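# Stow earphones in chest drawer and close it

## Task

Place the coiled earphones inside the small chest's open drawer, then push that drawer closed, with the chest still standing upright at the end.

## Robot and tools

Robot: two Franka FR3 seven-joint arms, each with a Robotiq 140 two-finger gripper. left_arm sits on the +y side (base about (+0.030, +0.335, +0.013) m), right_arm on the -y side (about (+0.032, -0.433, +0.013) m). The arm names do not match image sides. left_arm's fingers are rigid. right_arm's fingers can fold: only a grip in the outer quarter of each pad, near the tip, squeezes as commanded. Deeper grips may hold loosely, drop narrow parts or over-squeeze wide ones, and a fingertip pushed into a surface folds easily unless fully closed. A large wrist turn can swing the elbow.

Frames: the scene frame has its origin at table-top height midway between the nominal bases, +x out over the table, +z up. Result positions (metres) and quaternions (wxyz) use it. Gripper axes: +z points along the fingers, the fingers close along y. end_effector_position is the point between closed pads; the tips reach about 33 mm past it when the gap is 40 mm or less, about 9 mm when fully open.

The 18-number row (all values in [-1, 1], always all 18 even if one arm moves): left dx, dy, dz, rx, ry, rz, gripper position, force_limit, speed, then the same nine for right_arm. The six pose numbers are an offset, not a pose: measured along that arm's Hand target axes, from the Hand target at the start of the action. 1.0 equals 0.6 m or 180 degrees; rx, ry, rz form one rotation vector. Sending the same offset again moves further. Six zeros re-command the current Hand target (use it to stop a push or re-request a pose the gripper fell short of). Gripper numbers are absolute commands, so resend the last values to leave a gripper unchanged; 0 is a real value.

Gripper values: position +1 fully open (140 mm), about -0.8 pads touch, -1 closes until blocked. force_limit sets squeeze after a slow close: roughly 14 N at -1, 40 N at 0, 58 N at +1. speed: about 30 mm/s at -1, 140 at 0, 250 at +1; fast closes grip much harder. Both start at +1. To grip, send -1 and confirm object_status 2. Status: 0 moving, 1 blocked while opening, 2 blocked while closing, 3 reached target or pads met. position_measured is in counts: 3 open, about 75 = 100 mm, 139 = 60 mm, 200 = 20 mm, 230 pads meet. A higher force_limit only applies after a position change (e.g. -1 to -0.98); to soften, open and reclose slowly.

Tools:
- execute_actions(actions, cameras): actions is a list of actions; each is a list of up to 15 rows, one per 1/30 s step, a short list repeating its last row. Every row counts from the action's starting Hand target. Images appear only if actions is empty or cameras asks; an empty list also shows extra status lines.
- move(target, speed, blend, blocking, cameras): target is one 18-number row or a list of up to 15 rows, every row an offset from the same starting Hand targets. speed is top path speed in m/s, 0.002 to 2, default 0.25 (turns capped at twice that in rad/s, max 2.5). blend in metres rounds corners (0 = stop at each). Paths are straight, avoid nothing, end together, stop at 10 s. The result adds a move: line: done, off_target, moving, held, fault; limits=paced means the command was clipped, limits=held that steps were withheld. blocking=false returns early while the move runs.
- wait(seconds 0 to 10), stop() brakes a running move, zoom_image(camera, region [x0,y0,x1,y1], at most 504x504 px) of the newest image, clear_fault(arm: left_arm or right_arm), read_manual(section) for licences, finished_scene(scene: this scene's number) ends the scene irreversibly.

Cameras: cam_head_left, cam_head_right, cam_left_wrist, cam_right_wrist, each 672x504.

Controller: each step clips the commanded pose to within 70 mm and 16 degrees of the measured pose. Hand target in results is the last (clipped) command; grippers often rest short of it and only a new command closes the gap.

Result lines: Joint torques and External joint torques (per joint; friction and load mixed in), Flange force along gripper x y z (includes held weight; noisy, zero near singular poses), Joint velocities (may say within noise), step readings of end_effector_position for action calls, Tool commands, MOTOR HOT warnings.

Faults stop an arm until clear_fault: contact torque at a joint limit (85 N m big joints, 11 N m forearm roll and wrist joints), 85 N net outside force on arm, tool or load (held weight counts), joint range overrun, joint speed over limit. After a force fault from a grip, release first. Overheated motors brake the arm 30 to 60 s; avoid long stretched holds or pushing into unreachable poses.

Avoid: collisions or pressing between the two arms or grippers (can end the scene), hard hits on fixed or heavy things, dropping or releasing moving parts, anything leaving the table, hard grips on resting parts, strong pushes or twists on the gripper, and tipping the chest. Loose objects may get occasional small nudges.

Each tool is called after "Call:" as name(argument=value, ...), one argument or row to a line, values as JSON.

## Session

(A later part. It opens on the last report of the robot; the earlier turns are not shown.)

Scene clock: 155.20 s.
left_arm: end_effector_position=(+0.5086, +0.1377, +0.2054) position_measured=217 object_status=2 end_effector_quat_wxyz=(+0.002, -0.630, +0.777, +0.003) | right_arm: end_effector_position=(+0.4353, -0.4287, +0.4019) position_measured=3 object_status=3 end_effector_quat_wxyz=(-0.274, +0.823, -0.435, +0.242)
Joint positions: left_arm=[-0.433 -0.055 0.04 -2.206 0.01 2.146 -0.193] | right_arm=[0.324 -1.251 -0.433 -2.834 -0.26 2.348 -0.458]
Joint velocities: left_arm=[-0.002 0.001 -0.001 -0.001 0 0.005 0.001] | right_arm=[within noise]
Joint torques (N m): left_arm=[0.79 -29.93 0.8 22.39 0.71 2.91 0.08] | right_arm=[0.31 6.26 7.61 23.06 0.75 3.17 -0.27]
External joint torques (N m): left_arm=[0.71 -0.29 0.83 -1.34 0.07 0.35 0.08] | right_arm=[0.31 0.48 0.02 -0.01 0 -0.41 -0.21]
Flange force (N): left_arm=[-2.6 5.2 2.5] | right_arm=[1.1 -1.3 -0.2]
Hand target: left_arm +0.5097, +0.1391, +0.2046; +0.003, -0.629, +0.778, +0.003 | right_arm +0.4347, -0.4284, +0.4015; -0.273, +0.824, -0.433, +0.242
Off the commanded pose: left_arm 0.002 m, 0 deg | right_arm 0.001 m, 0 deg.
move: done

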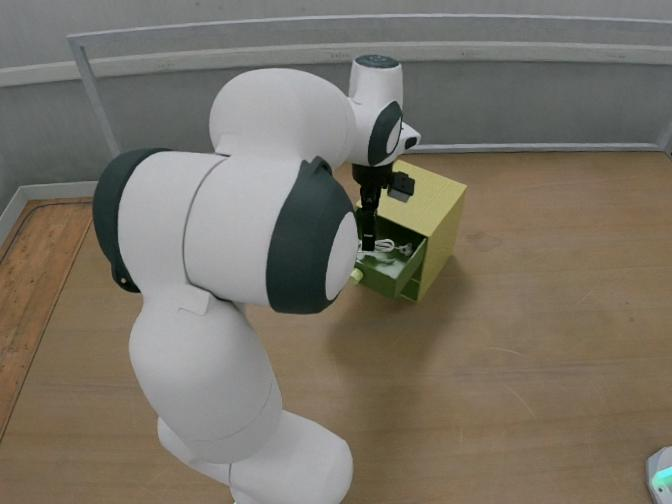

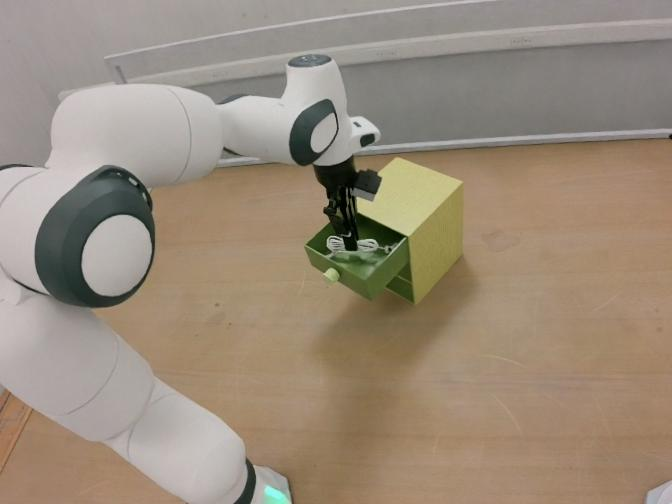

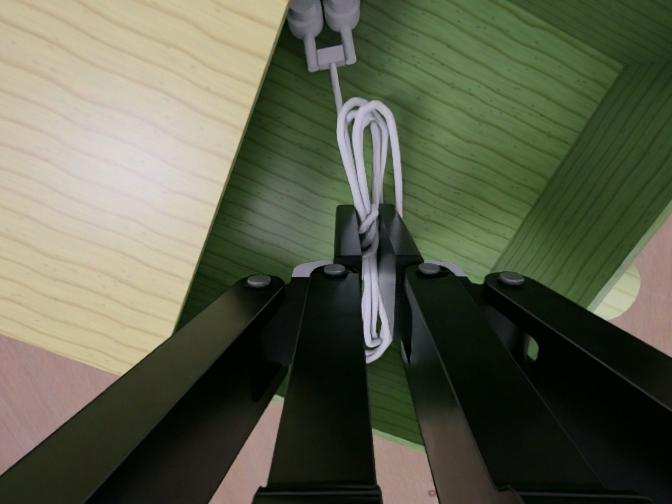

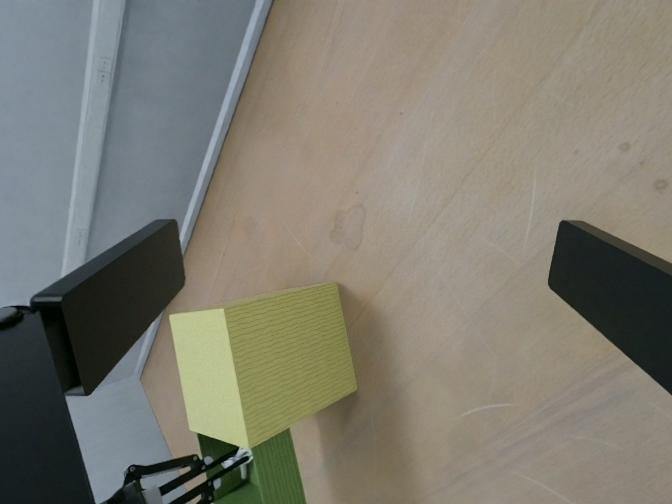

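Call:
move(
  target=[0,0.003,0.032,0,0,0,-1,-0.2,-1,0,0,0,0,0,0,1,1,1],
  speed=0.05,
  cameras=["cam_left_wrist","cam_head_right"],
)

Call:
zoom_image(
  camera="cam_head_right",
  region=[280, 160, 440, 320],
)

Scene clock: 161.03 s.
left_arm: end_effector_position=(+0.5073, +0.1382, +0.1866) position_measured=217 object_status=2 end_effector_quat_wxyz=(+0.002, -0.630, +0.777, +0.003) | right_arm: end_effector_position=(+0.4353, -0.4287, +0.4019) position_measured=3 object_status=3 end_effector_quat_wxyz=(-0.274, +0.823, -0.435, +0.242)
Joint positions: left_arm=[-0.433 -0.038 0.04 -2.238 0.01 2.197 -0.193] | right_arm=[0.324 -1.251 -0.433 -2.834 -0.26 2.348 -0.458]
Joint velocities: left_arm=[-0.001 -0.001 -0.001 0.001 -0.001 0.004 0.002] | right_arm=[within noise]
Joint torques (N m): left_arm=[0.76 -29.9 0.83 21.83 0.71 2.78 0.05] | right_arm=[0.39 6.26 7.59 23.12 0.74 3.19 -0.27]
External joint torques (N m): left_arm=[0.66 -0.03 0.81 -1.55 0.09 0.21 0.05] | right_arm=[0.35 0.39 0.01 0.08 -0.01 -0.38 -0.21]
Flange force (N): left_arm=[-2.5 5.1 2.5] | right_arm=[1.2 -1.3 -0.4]
Hand target: left_arm +0.5079, +0.1396, +0.1854; +0.003, -0.629, +0.778, +0.003 | right_arm +0.4347, -0.4284, +0.4015; -0.273, +0.824, -0.433, +0.242
Off the commanded pose: left_arm 0.002 m, 0 deg | right_arm 0.001 m, 0 deg.
move: done
Images, in order (width x height): cam_head_right 672x504, cam_left_wrist 672x504.

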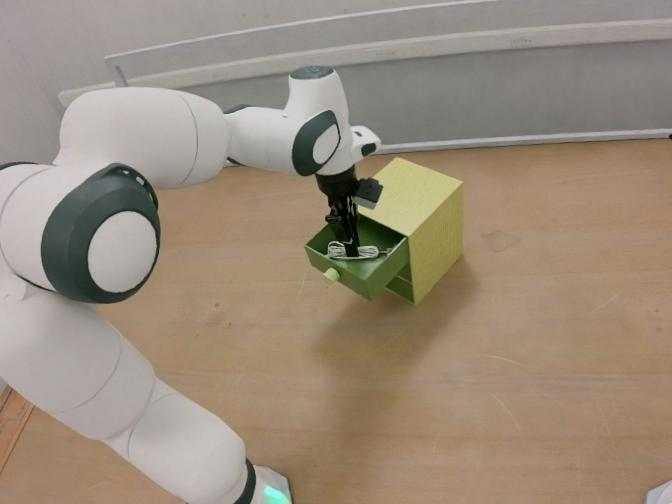

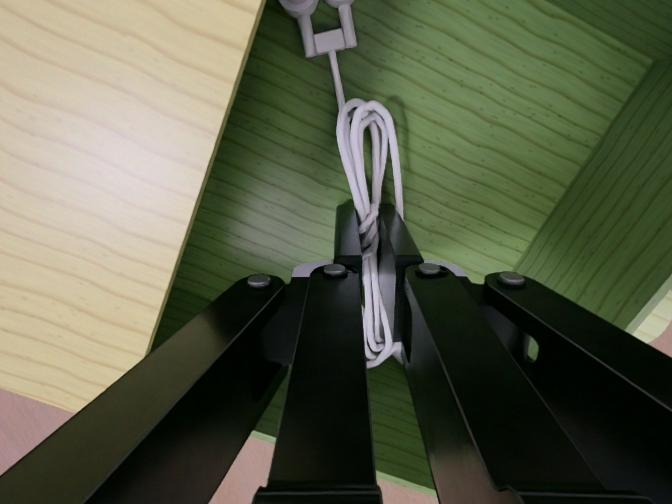

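Scaled by 3.150 from the camera's 672x504 image, which has a finer 960x720 frame.

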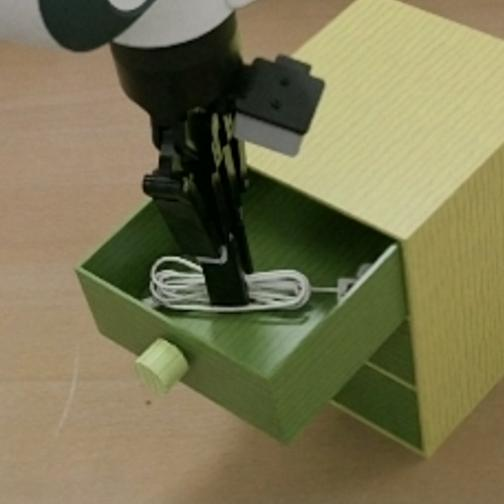

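Call:
move(
  target=[
    [0,0.003,0.006,0,0,0,-0.4,-0.2,-1,0,0,0,0,0,0,1,1,1],
    [0,0.003,-0.33,0,0,0,-0.4,-0.2,-1,0,0,0,0,0,0,1,1,1],
  ],
  speed=0.1,
  cameras=["cam_left_wrist","cam_head_right"],
)

Call:
zoom_image(
  camera="cam_head_right",
  region=[280, 160, 440, 320],
)

Scene clock: 169.30 s.
left_arm: end_effector_position=(+0.5070, +0.1386, +0.3836) position_measured=179 object_status=3 end_effector_quat_wxyz=(+0.002, -0.631, +0.776, +0.001) | right_arm: end_effector_position=(+0.4353, -0.4287, +0.4019) position_measured=3 object_status=3 end_effector_quat_wxyz=(-0.274, +0.823, -0.435, +0.242)
Joint positions: left_arm=[-0.433 -0.144 0.038 -1.846 0.011 1.703 -0.193] | right_arm=[0.324 -1.251 -0.433 -2.834 -0.26 2.348 -0.458]
Joint velocities: left_arm=[-0.001 0 0.001 0 0 -0.004 0.001] | right_arm=[within noise]
Joint torques (N m): left_arm=[0.09 -27.15 -0.48 23.84 0.95 2.41 -0.1] | right_arm=[0.37 6.23 7.61 23.08 0.74 3.18 -0.29]
External joint torques (N m): left_arm=[0.01 0.23 -0.27 -0.79 0.19 -0.18 -0.1] | right_arm=[0.35 0.41 0.03 0 -0.01 -0.4 -0.23]
Flange force (N): left_arm=[0.1 2.0 1.7] | right_arm=[1.0 -1.2 -0.3]
Hand target: left_arm +0.5061, +0.1385, +0.3834; +0.003, -0.629, +0.778, +0.003 | right_arm +0.4347, -0.4284, +0.4015; -0.273, +0.824, -0.433, +0.242
Off the commanded pose: left_arm 0.001 m, 0 deg | right_arm 0.001 m, 0 deg.
move: done
Images, in order (width x height): cam_head_right 672x504, cam_left_wrist 672x504.

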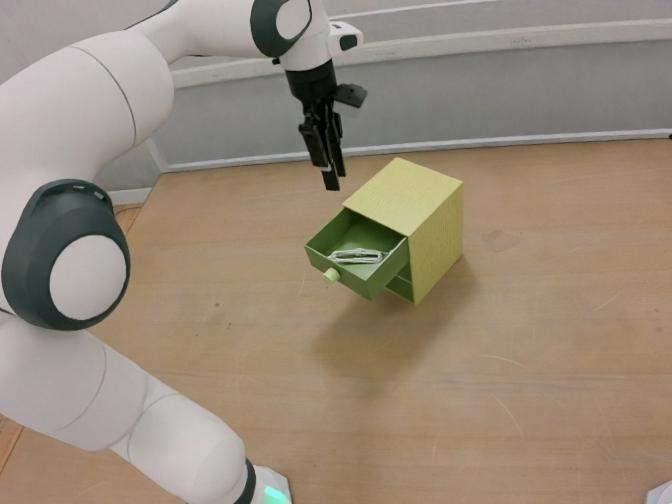

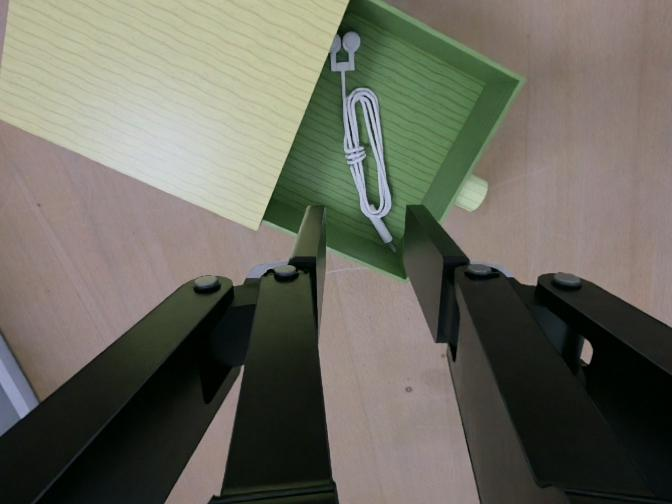

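Scaled by 3.150 from the camera's 672x504 image, which has a finer 960x720 frame.

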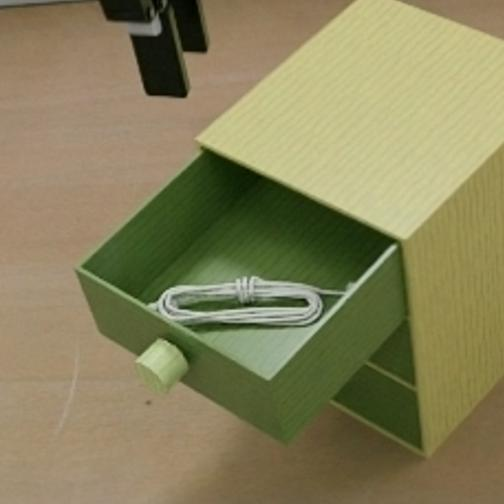

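Call:
move(
  target=[
    [-0.0765,0.2985,0,0.1643,0.0337,0.1259,-1,-0.2,-1,0,0,0,0,0,0,1,1,1],
    [-0.071,0.2633,0.315,0.1643,0.0337,0.1259,-1,-0.2,-1,0,0,0,0,0,0,1,1,1],
  ],
  speed=0.2,
  cameras=["all"],
)

Call:
zoom_image(
  camera="cam_head_right",
  region=[240, 160, 440, 360],
)

Scene clock: 205.93 s.
left_arm: end_effector_position=(+0.3618, +0.2139, +0.1960) position_measured=230 object_status=3 end_effector_quat_wxyz=(+0.090, -0.440, +0.870, -0.202) | right_arm: end_effector_position=(+0.4353, -0.4287, +0.4019) position_measured=3 object_status=3 end_effector_quat_wxyz=(-0.274, +0.823, -0.435, +0.242)
Joint positions: left_arm=[-1.147 -1.694 1.095 -3.024 1.268 1.813 -0.413] | right_arm=[0.324 -1.251 -0.433 -2.834 -0.26 2.348 -0.458]
Joint velocities: left_arm=[-0.001 -0.001 -0.001 0.001 0 -0.002 -0.006] | right_arm=[within noise]
Joint torques (N m): left_arm=[-0.16 10.55 -15.52 8.63 1.43 3.41 -0.37] | right_arm=[0.35 6.26 7.62 23.09 0.76 3.18 -0.3]
External joint torques (N m): left_arm=[-0.25 -0.97 0.13 -1.17 0.39 0.01 -0.33] | right_arm=[0.39 0.46 0.05 0.02 0.01 -0.4 -0.24]
Flange force (N): left_arm=[2.0 3.9 1.4] | right_arm=[1.1 -1.4 -0.2]
Hand target: left_arm +0.3606, +0.2147, +0.1949; +0.121, -0.443, +0.859, -0.227 | right_arm +0.4347, -0.4284, +0.4015; -0.273, +0.824, -0.433, +0.242
Off the commanded pose: left_arm 0.002 m, 5 deg | right_arm 0.001 m, 0 deg.
joint read past its limit (left arm) — joint 4 (elbow), lower limit, where the elbow is as bent as it goes.
joint sent to its limit (left arm) — joint 4 (elbow), lower limit, where the elbow is as bent as it goes. The joint targets are off in orientation, not in position.
move: off_target (left_arm)

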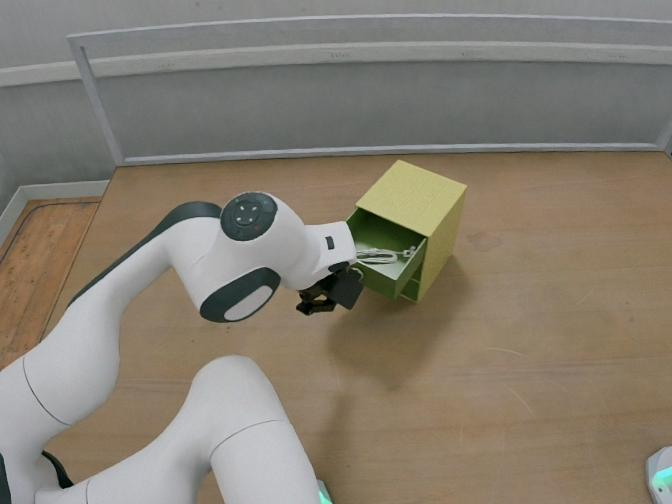

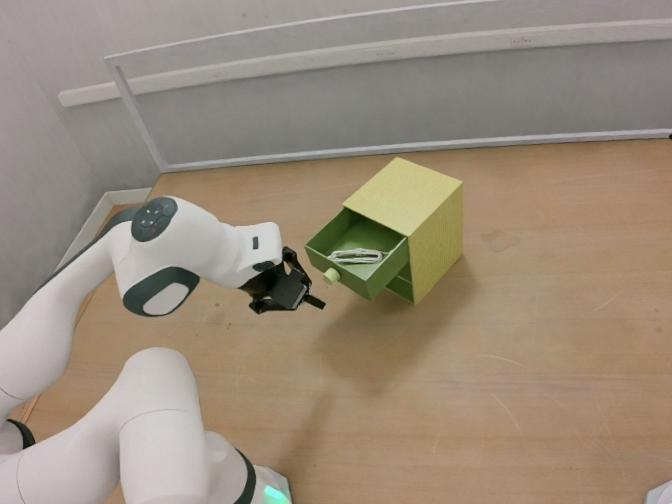

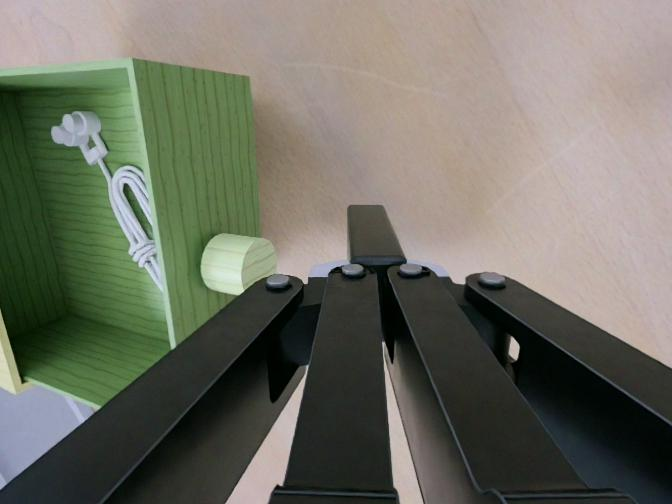

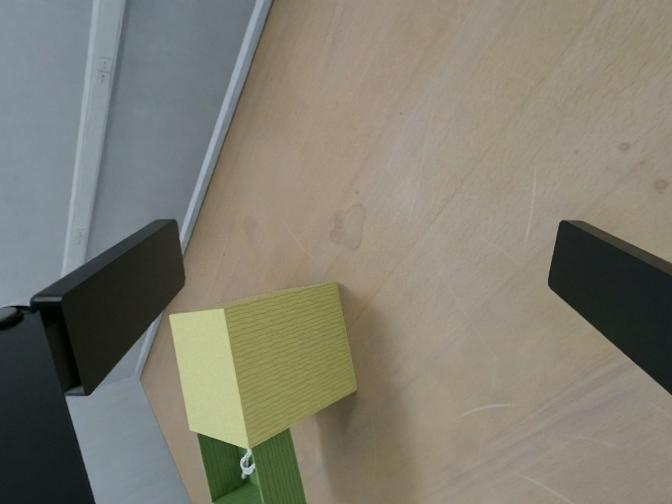

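Scaled by 2.520 from the camera's 672x504 image, which has a finer 960x720 frame.

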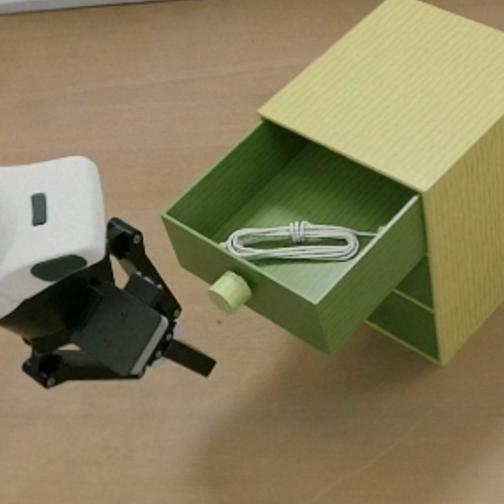

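Call:
move(
  target=[
    [-0.02,-0.029,0.0167,0,0,0,-1,-0.2,-1,0,0,0,0,0,0,1,1,1],
    [-0.02,-0.1876,0.108,0,0,0,-1,-0.2,-1,0,0,0,0,0,0,1,1,1],
  ],
  speed=0.06,
  cameras=["all"],
)

Call:
zoom_image(
  camera="cam_head_right",
  region=[240, 160, 440, 360],
)

Scene clock: 218.97 s.
left_arm: end_effector_position=(+0.4719, +0.1496, +0.1938) position_measured=230 object_status=3 end_effector_quat_wxyz=(+0.120, -0.440, +0.861, -0.225) | right_arm: end_effector_position=(+0.4353, -0.4287, +0.4019) position_measured=3 object_status=3 end_effector_quat_wxyz=(-0.274, +0.823, -0.435, +0.242)
Joint positions: left_arm=[-1.62 -1.607 1.272 -2.743 1.614 1.84 -0.631] | right_arm=[0.324 -1.251 -0.433 -2.834 -0.26 2.348 -0.458]
Joint velocities: left_arm=[-0.001 0 0 0 0.001 -0.001 -0.005] | right_arm=[within noise]
Joint torques (N m): left_arm=[-0.12 14.42 -23.53 4.83 1.78 3.64 -0.43] | right_arm=[0.38 6.27 7.59 23.08 0.76 3.19 -0.29]
External joint torques (N m): left_arm=[-0.28 -0.25 -0.52 -0.65 0.51 0.34 -0.38] | right_arm=[0.35 0.44 0.01 0.06 0.01 -0.39 -0.23]
Flange force (N): left_arm=[2.3 0.8 0.4] | right_arm=[1.2 -1.4 -0.3]
Hand target: left_arm +0.4735, +0.1495, +0.1946; +0.121, -0.443, +0.859, -0.227 | right_arm +0.4347, -0.4284, +0.4015; -0.273, +0.824, -0.433, +0.242
Off the commanded pose: left_arm 0.002 m, 0 deg | right_arm 0.001 m, 0 deg.
move: done

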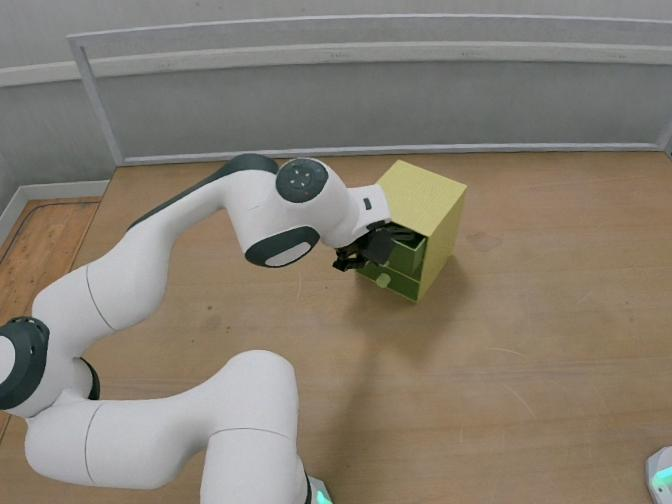

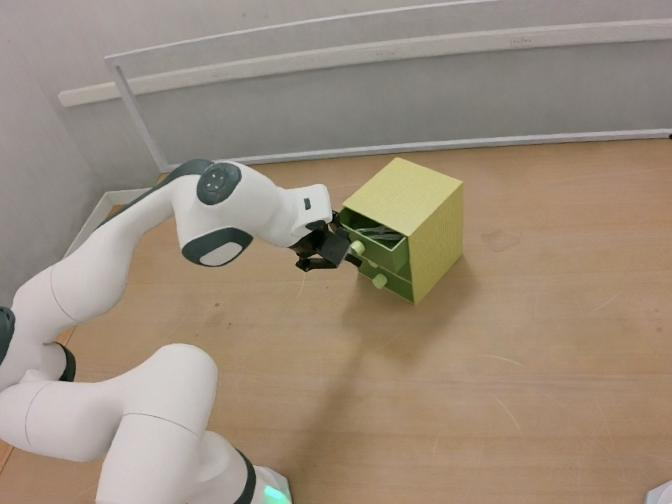

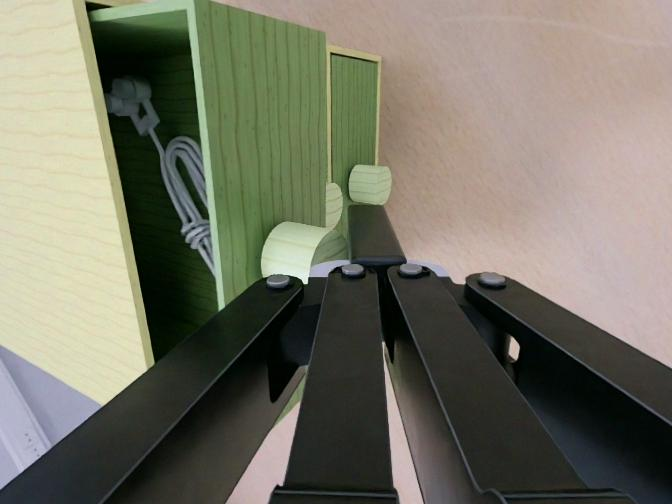

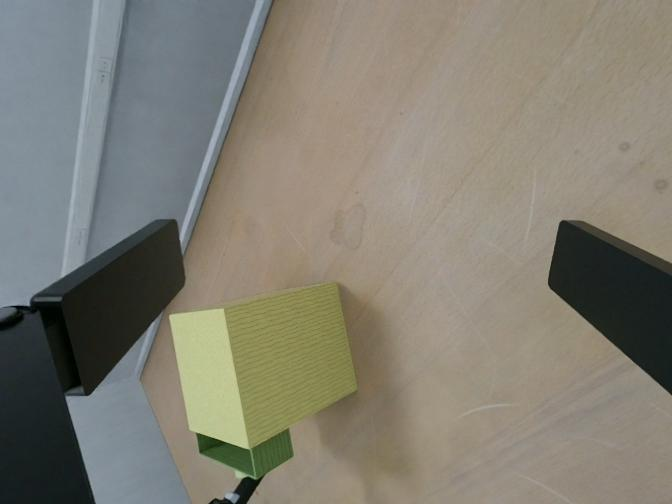

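Scaled by 2.520 from the camera's 672x504 image, which has a finer 960x720 frame.

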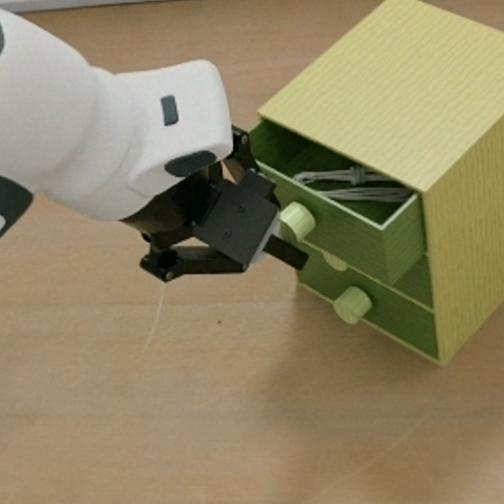

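Call:
move(
  target=[
    [0,0.0145,-0.0083,0,0,0,-1,-0.2,-1,0,0,0,0,0,0,1,1,1],
    [0,-0.002,-0.037,0,0,0,-1,-0.2,-1,0,0,0,0,0,0,1,1,1],
    [0,-0.075,0.005,0,0,0,-1,-0.2,-1,0,0,0,0,0,0,1,1,1],
  ],
  speed=0.05,
  cameras=["all"],
)

Call:
zoom_image(
  camera="cam_head_right",
  region=[300, 160, 480, 320],
)

Scene clock: 230.17 s.
left_arm: end_effector_position=(+0.5045, +0.1258, +0.2136) position_measured=230 object_status=3 end_effector_quat_wxyz=(+0.120, -0.440, +0.861, -0.225) | right_arm: end_effector_position=(+0.4353, -0.4287, +0.4019) position_measured=3 object_status=3 end_effector_quat_wxyz=(-0.274, +0.823, -0.435, +0.242)
Joint positions: left_arm=[-1.767 -1.557 1.247 -2.612 1.598 1.83 -0.655] | right_arm=[0.324 -1.251 -0.433 -2.834 -0.26 2.348 -0.458]
Joint velocities: left_arm=[0 0 0 0 0.001 0 -0.005] | right_arm=[within noise]
Joint torques (N m): left_arm=[0.27 16.6 -25.74 5.67 1.93 3.45 -0.37] | right_arm=[0.32 6.26 7.59 23.01 0.75 3.18 -0.3]
External joint torques (N m): left_arm=[0.15 -0.1 -0.48 -0.33 0.64 0.16 -0.32] | right_arm=[0.33 0.48 0.02 -0.08 0 -0.41 -0.23]
Flange force (N): left_arm=[1.1 1.5 0.3] | right_arm=[1.1 -1.1 -0.1]
Hand target: left_arm +0.5066, +0.1259, +0.2143; +0.121, -0.443, +0.859, -0.227 | right_arm +0.4347, -0.4284, +0.4015; -0.273, +0.824, -0.433, +0.242
Off the commanded pose: left_arm 0.002 m, 1 deg | right_arm 0.001 m, 0 deg.
move: done

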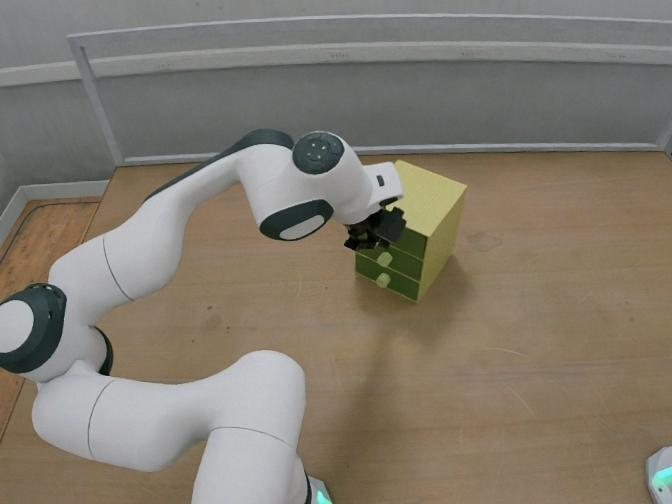

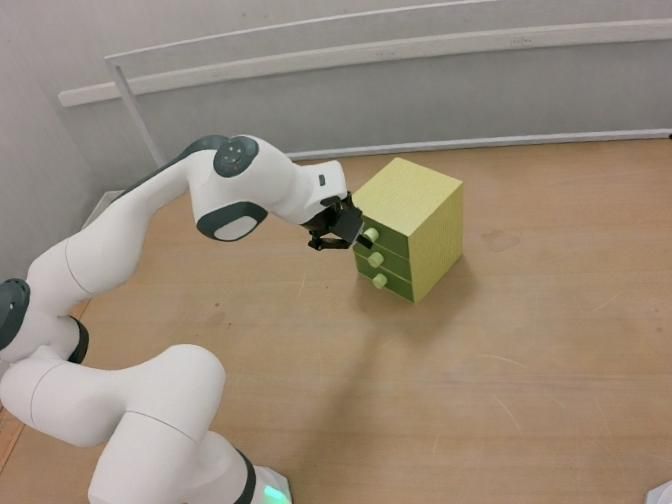

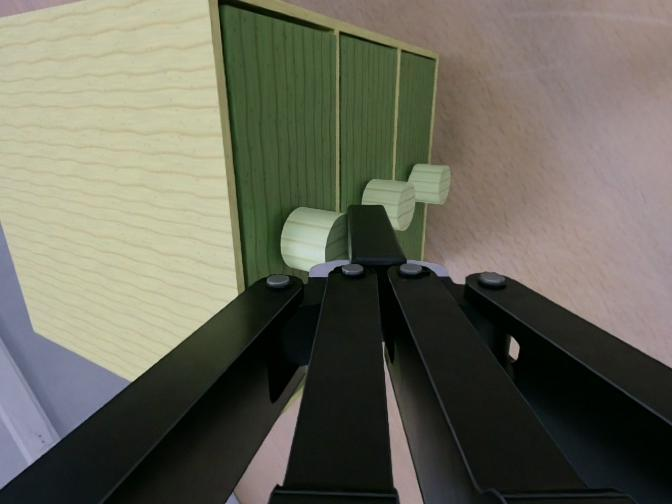

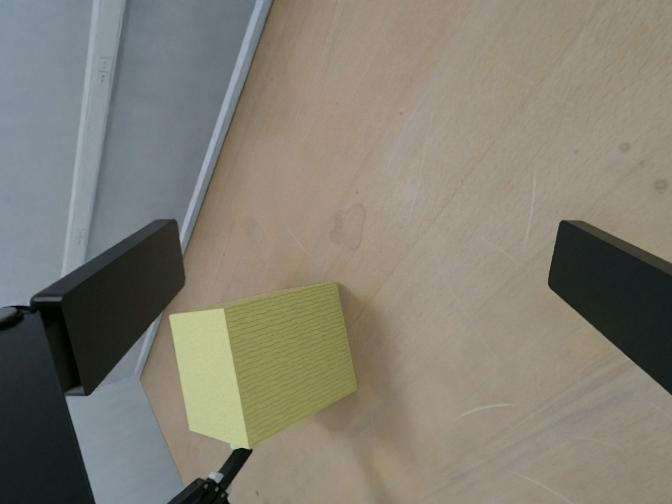

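Scaled by 2.800 from the camera's 672x504 image, which has a finer 960x720 frame.

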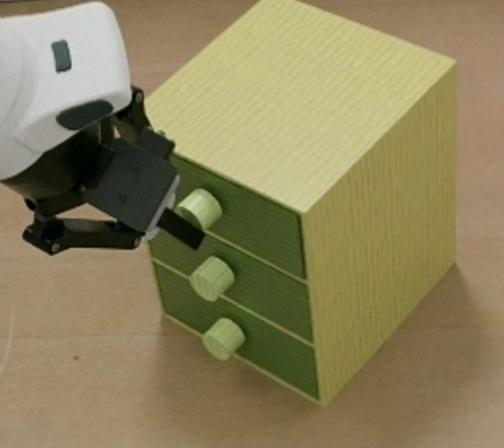

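Call:
move(
  target=[0,-0.009,0.005,0,0,0,-1,-0.2,-1,0,0,0,0,0,0,1,1,1],
  speed=0.03,
  cameras=["cam_left_wrist"],
)

Scene clock: 232.97 s.
left_arm: end_effector_position=(+0.5085, +0.1222, +0.2138) position_measured=230 object_status=3 end_effector_quat_wxyz=(+0.119, -0.440, +0.861, -0.225) | right_arm: end_effector_position=(+0.4353, -0.4287, +0.4019) position_measured=3 object_status=3 end_effector_quat_wxyz=(-0.274, +0.823, -0.435, +0.242)
Joint positions: left_arm=[-1.785 -1.554 1.25 -2.596 1.601 1.83 -0.658] | right_arm=[0.324 -1.251 -0.433 -2.834 -0.26 2.348 -0.458]
Joint torques (N m): left_arm=[-0.43 17.41 -25.51 6.6 2.62 4.22 -0.34] | right_arm=[0.35 6.29 7.59 23.08 0.76 3.18 -0.25]
External joint torques (N m): left_arm=[-0.52 0.43 0.06 0.73 1.33 0.93 -0.29] | right_arm=[0.38 0.5 0.01 0 0.01 -0.4 -0.19]
Flange force (N): left_arm=[1.4 -3.2 5.8] | right_arm=[1.2 -1.5 -0.1]
Hand target: left_arm +0.5116, +0.1223, +0.2144; +0.121, -0.443, +0.859, -0.227 | right_arm +0.4347, -0.4284, +0.4015; -0.273, +0.824, -0.433, +0.242
Off the commanded pose: left_arm 0.003 m, 0 deg | right_arm 0.001 m, 0 deg.
move: done
Images, in order (width x height): cam_left_wrist 672x504.

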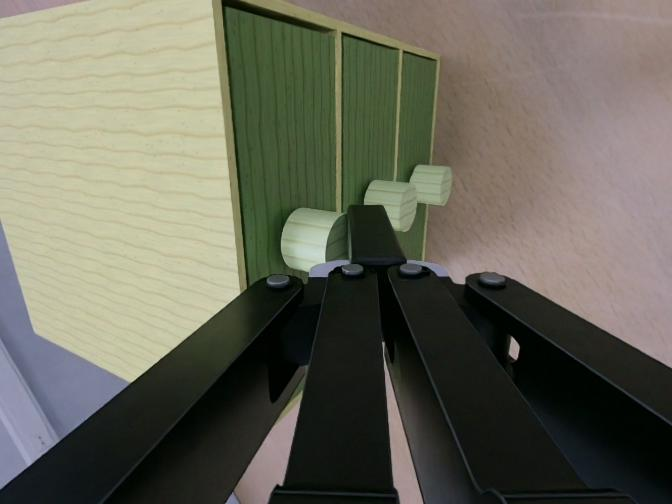

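Call:
move(
  target=[0,0.1,-0.06,0,0,0,-1,-0.2,-1,0,0,0,0,0,0,1,1,1],
  speed=0.1,
  cameras=["all"],
)

Call:
zoom_image(
  camera="cam_head_right",
  region=[300, 160, 480, 320],
)

Scene clock: 237.53 s.
left_arm: end_effector_position=(+0.4558, +0.1623, +0.2164) position_measured=230 object_status=3 end_effector_quat_wxyz=(+0.121, -0.446, +0.857, -0.228) | right_arm: end_effector_position=(+0.4353, -0.4287, +0.4019) position_measured=3 object_status=3 end_effector_quat_wxyz=(-0.274, +0.823, -0.435, +0.242)
Joint positions: left_arm=[-1.558 -1.628 1.187 -2.781 1.53 1.813 -0.619] | right_arm=[0.324 -1.251 -0.433 -2.834 -0.26 2.348 -0.458]
Joint velocities: left_arm=[0 -0.001 -0.001 0 0 0 0.004] | right_arm=[within noise]
Joint torques (N m): left_arm=[0.77 14.09 -22.74 5.48 0.78 3.41 0] | right_arm=[0.37 6.26 7.53 23.05 0.75 3.17 -0.34]
External joint torques (N m): left_arm=[0.65 -0.18 -1.12 -1.48 -0.5 0.1 0.05] | right_arm=[0.4 0.44 -0.09 -0.09 0 -0.42 -0.28]
Flange force (N): left_arm=[0.7 5.9 -6.3] | right_arm=[1.3 -0.9 -0.1]
Hand target: left_arm +0.4545, +0.1628, +0.2159; +0.121, -0.443, +0.859, -0.227 | right_arm +0.4347, -0.4284, +0.4015; -0.273, +0.824, -0.433, +0.242
Off the commanded pose: left_arm 0.001 m, 0 deg | right_arm 0.001 m, 0 deg.
move: done

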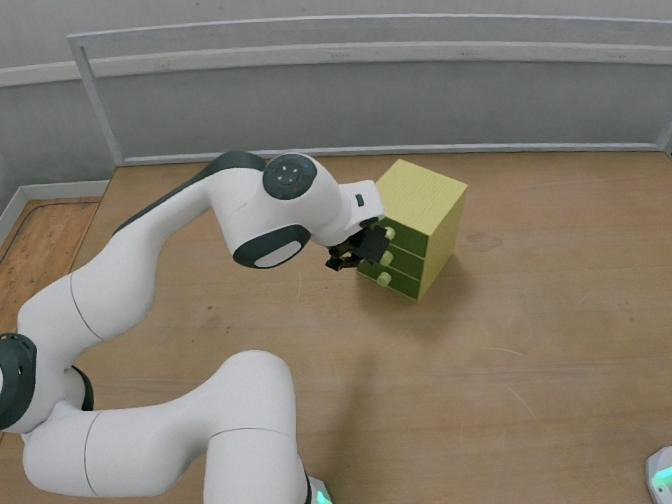

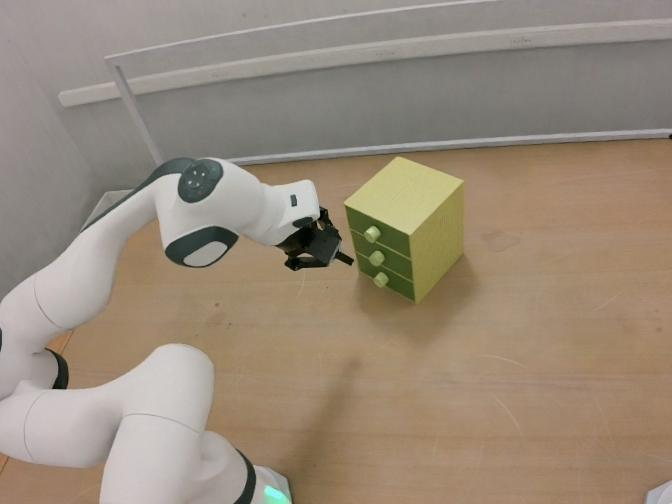

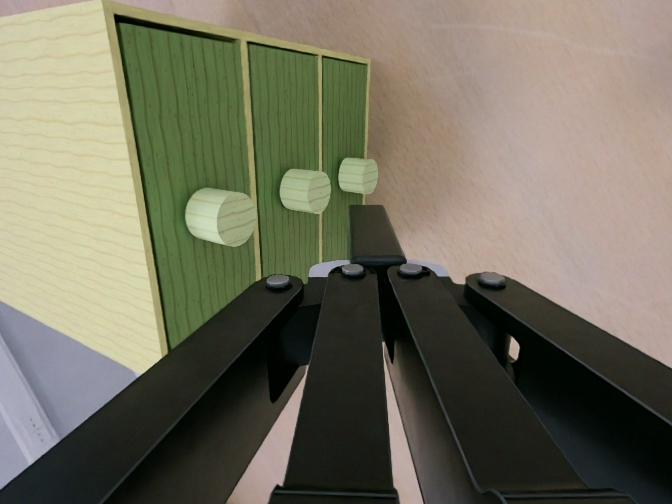

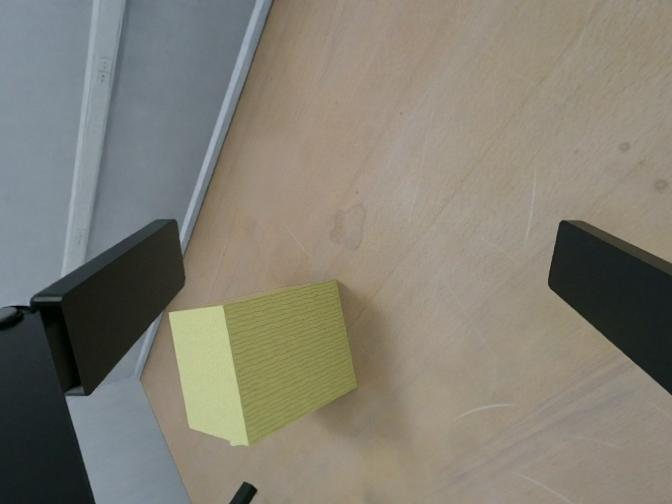

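Scaled by 2.800 from the camera's 672x504 image, which has a finer 960x720 frame.

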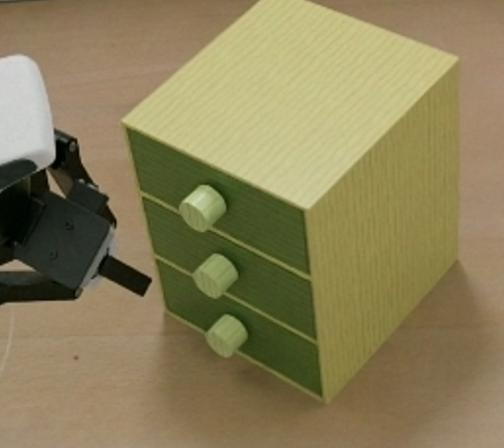

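Shut.

Call:
finished_scene(
  scene=2,
)

The scene is finished: the task was done.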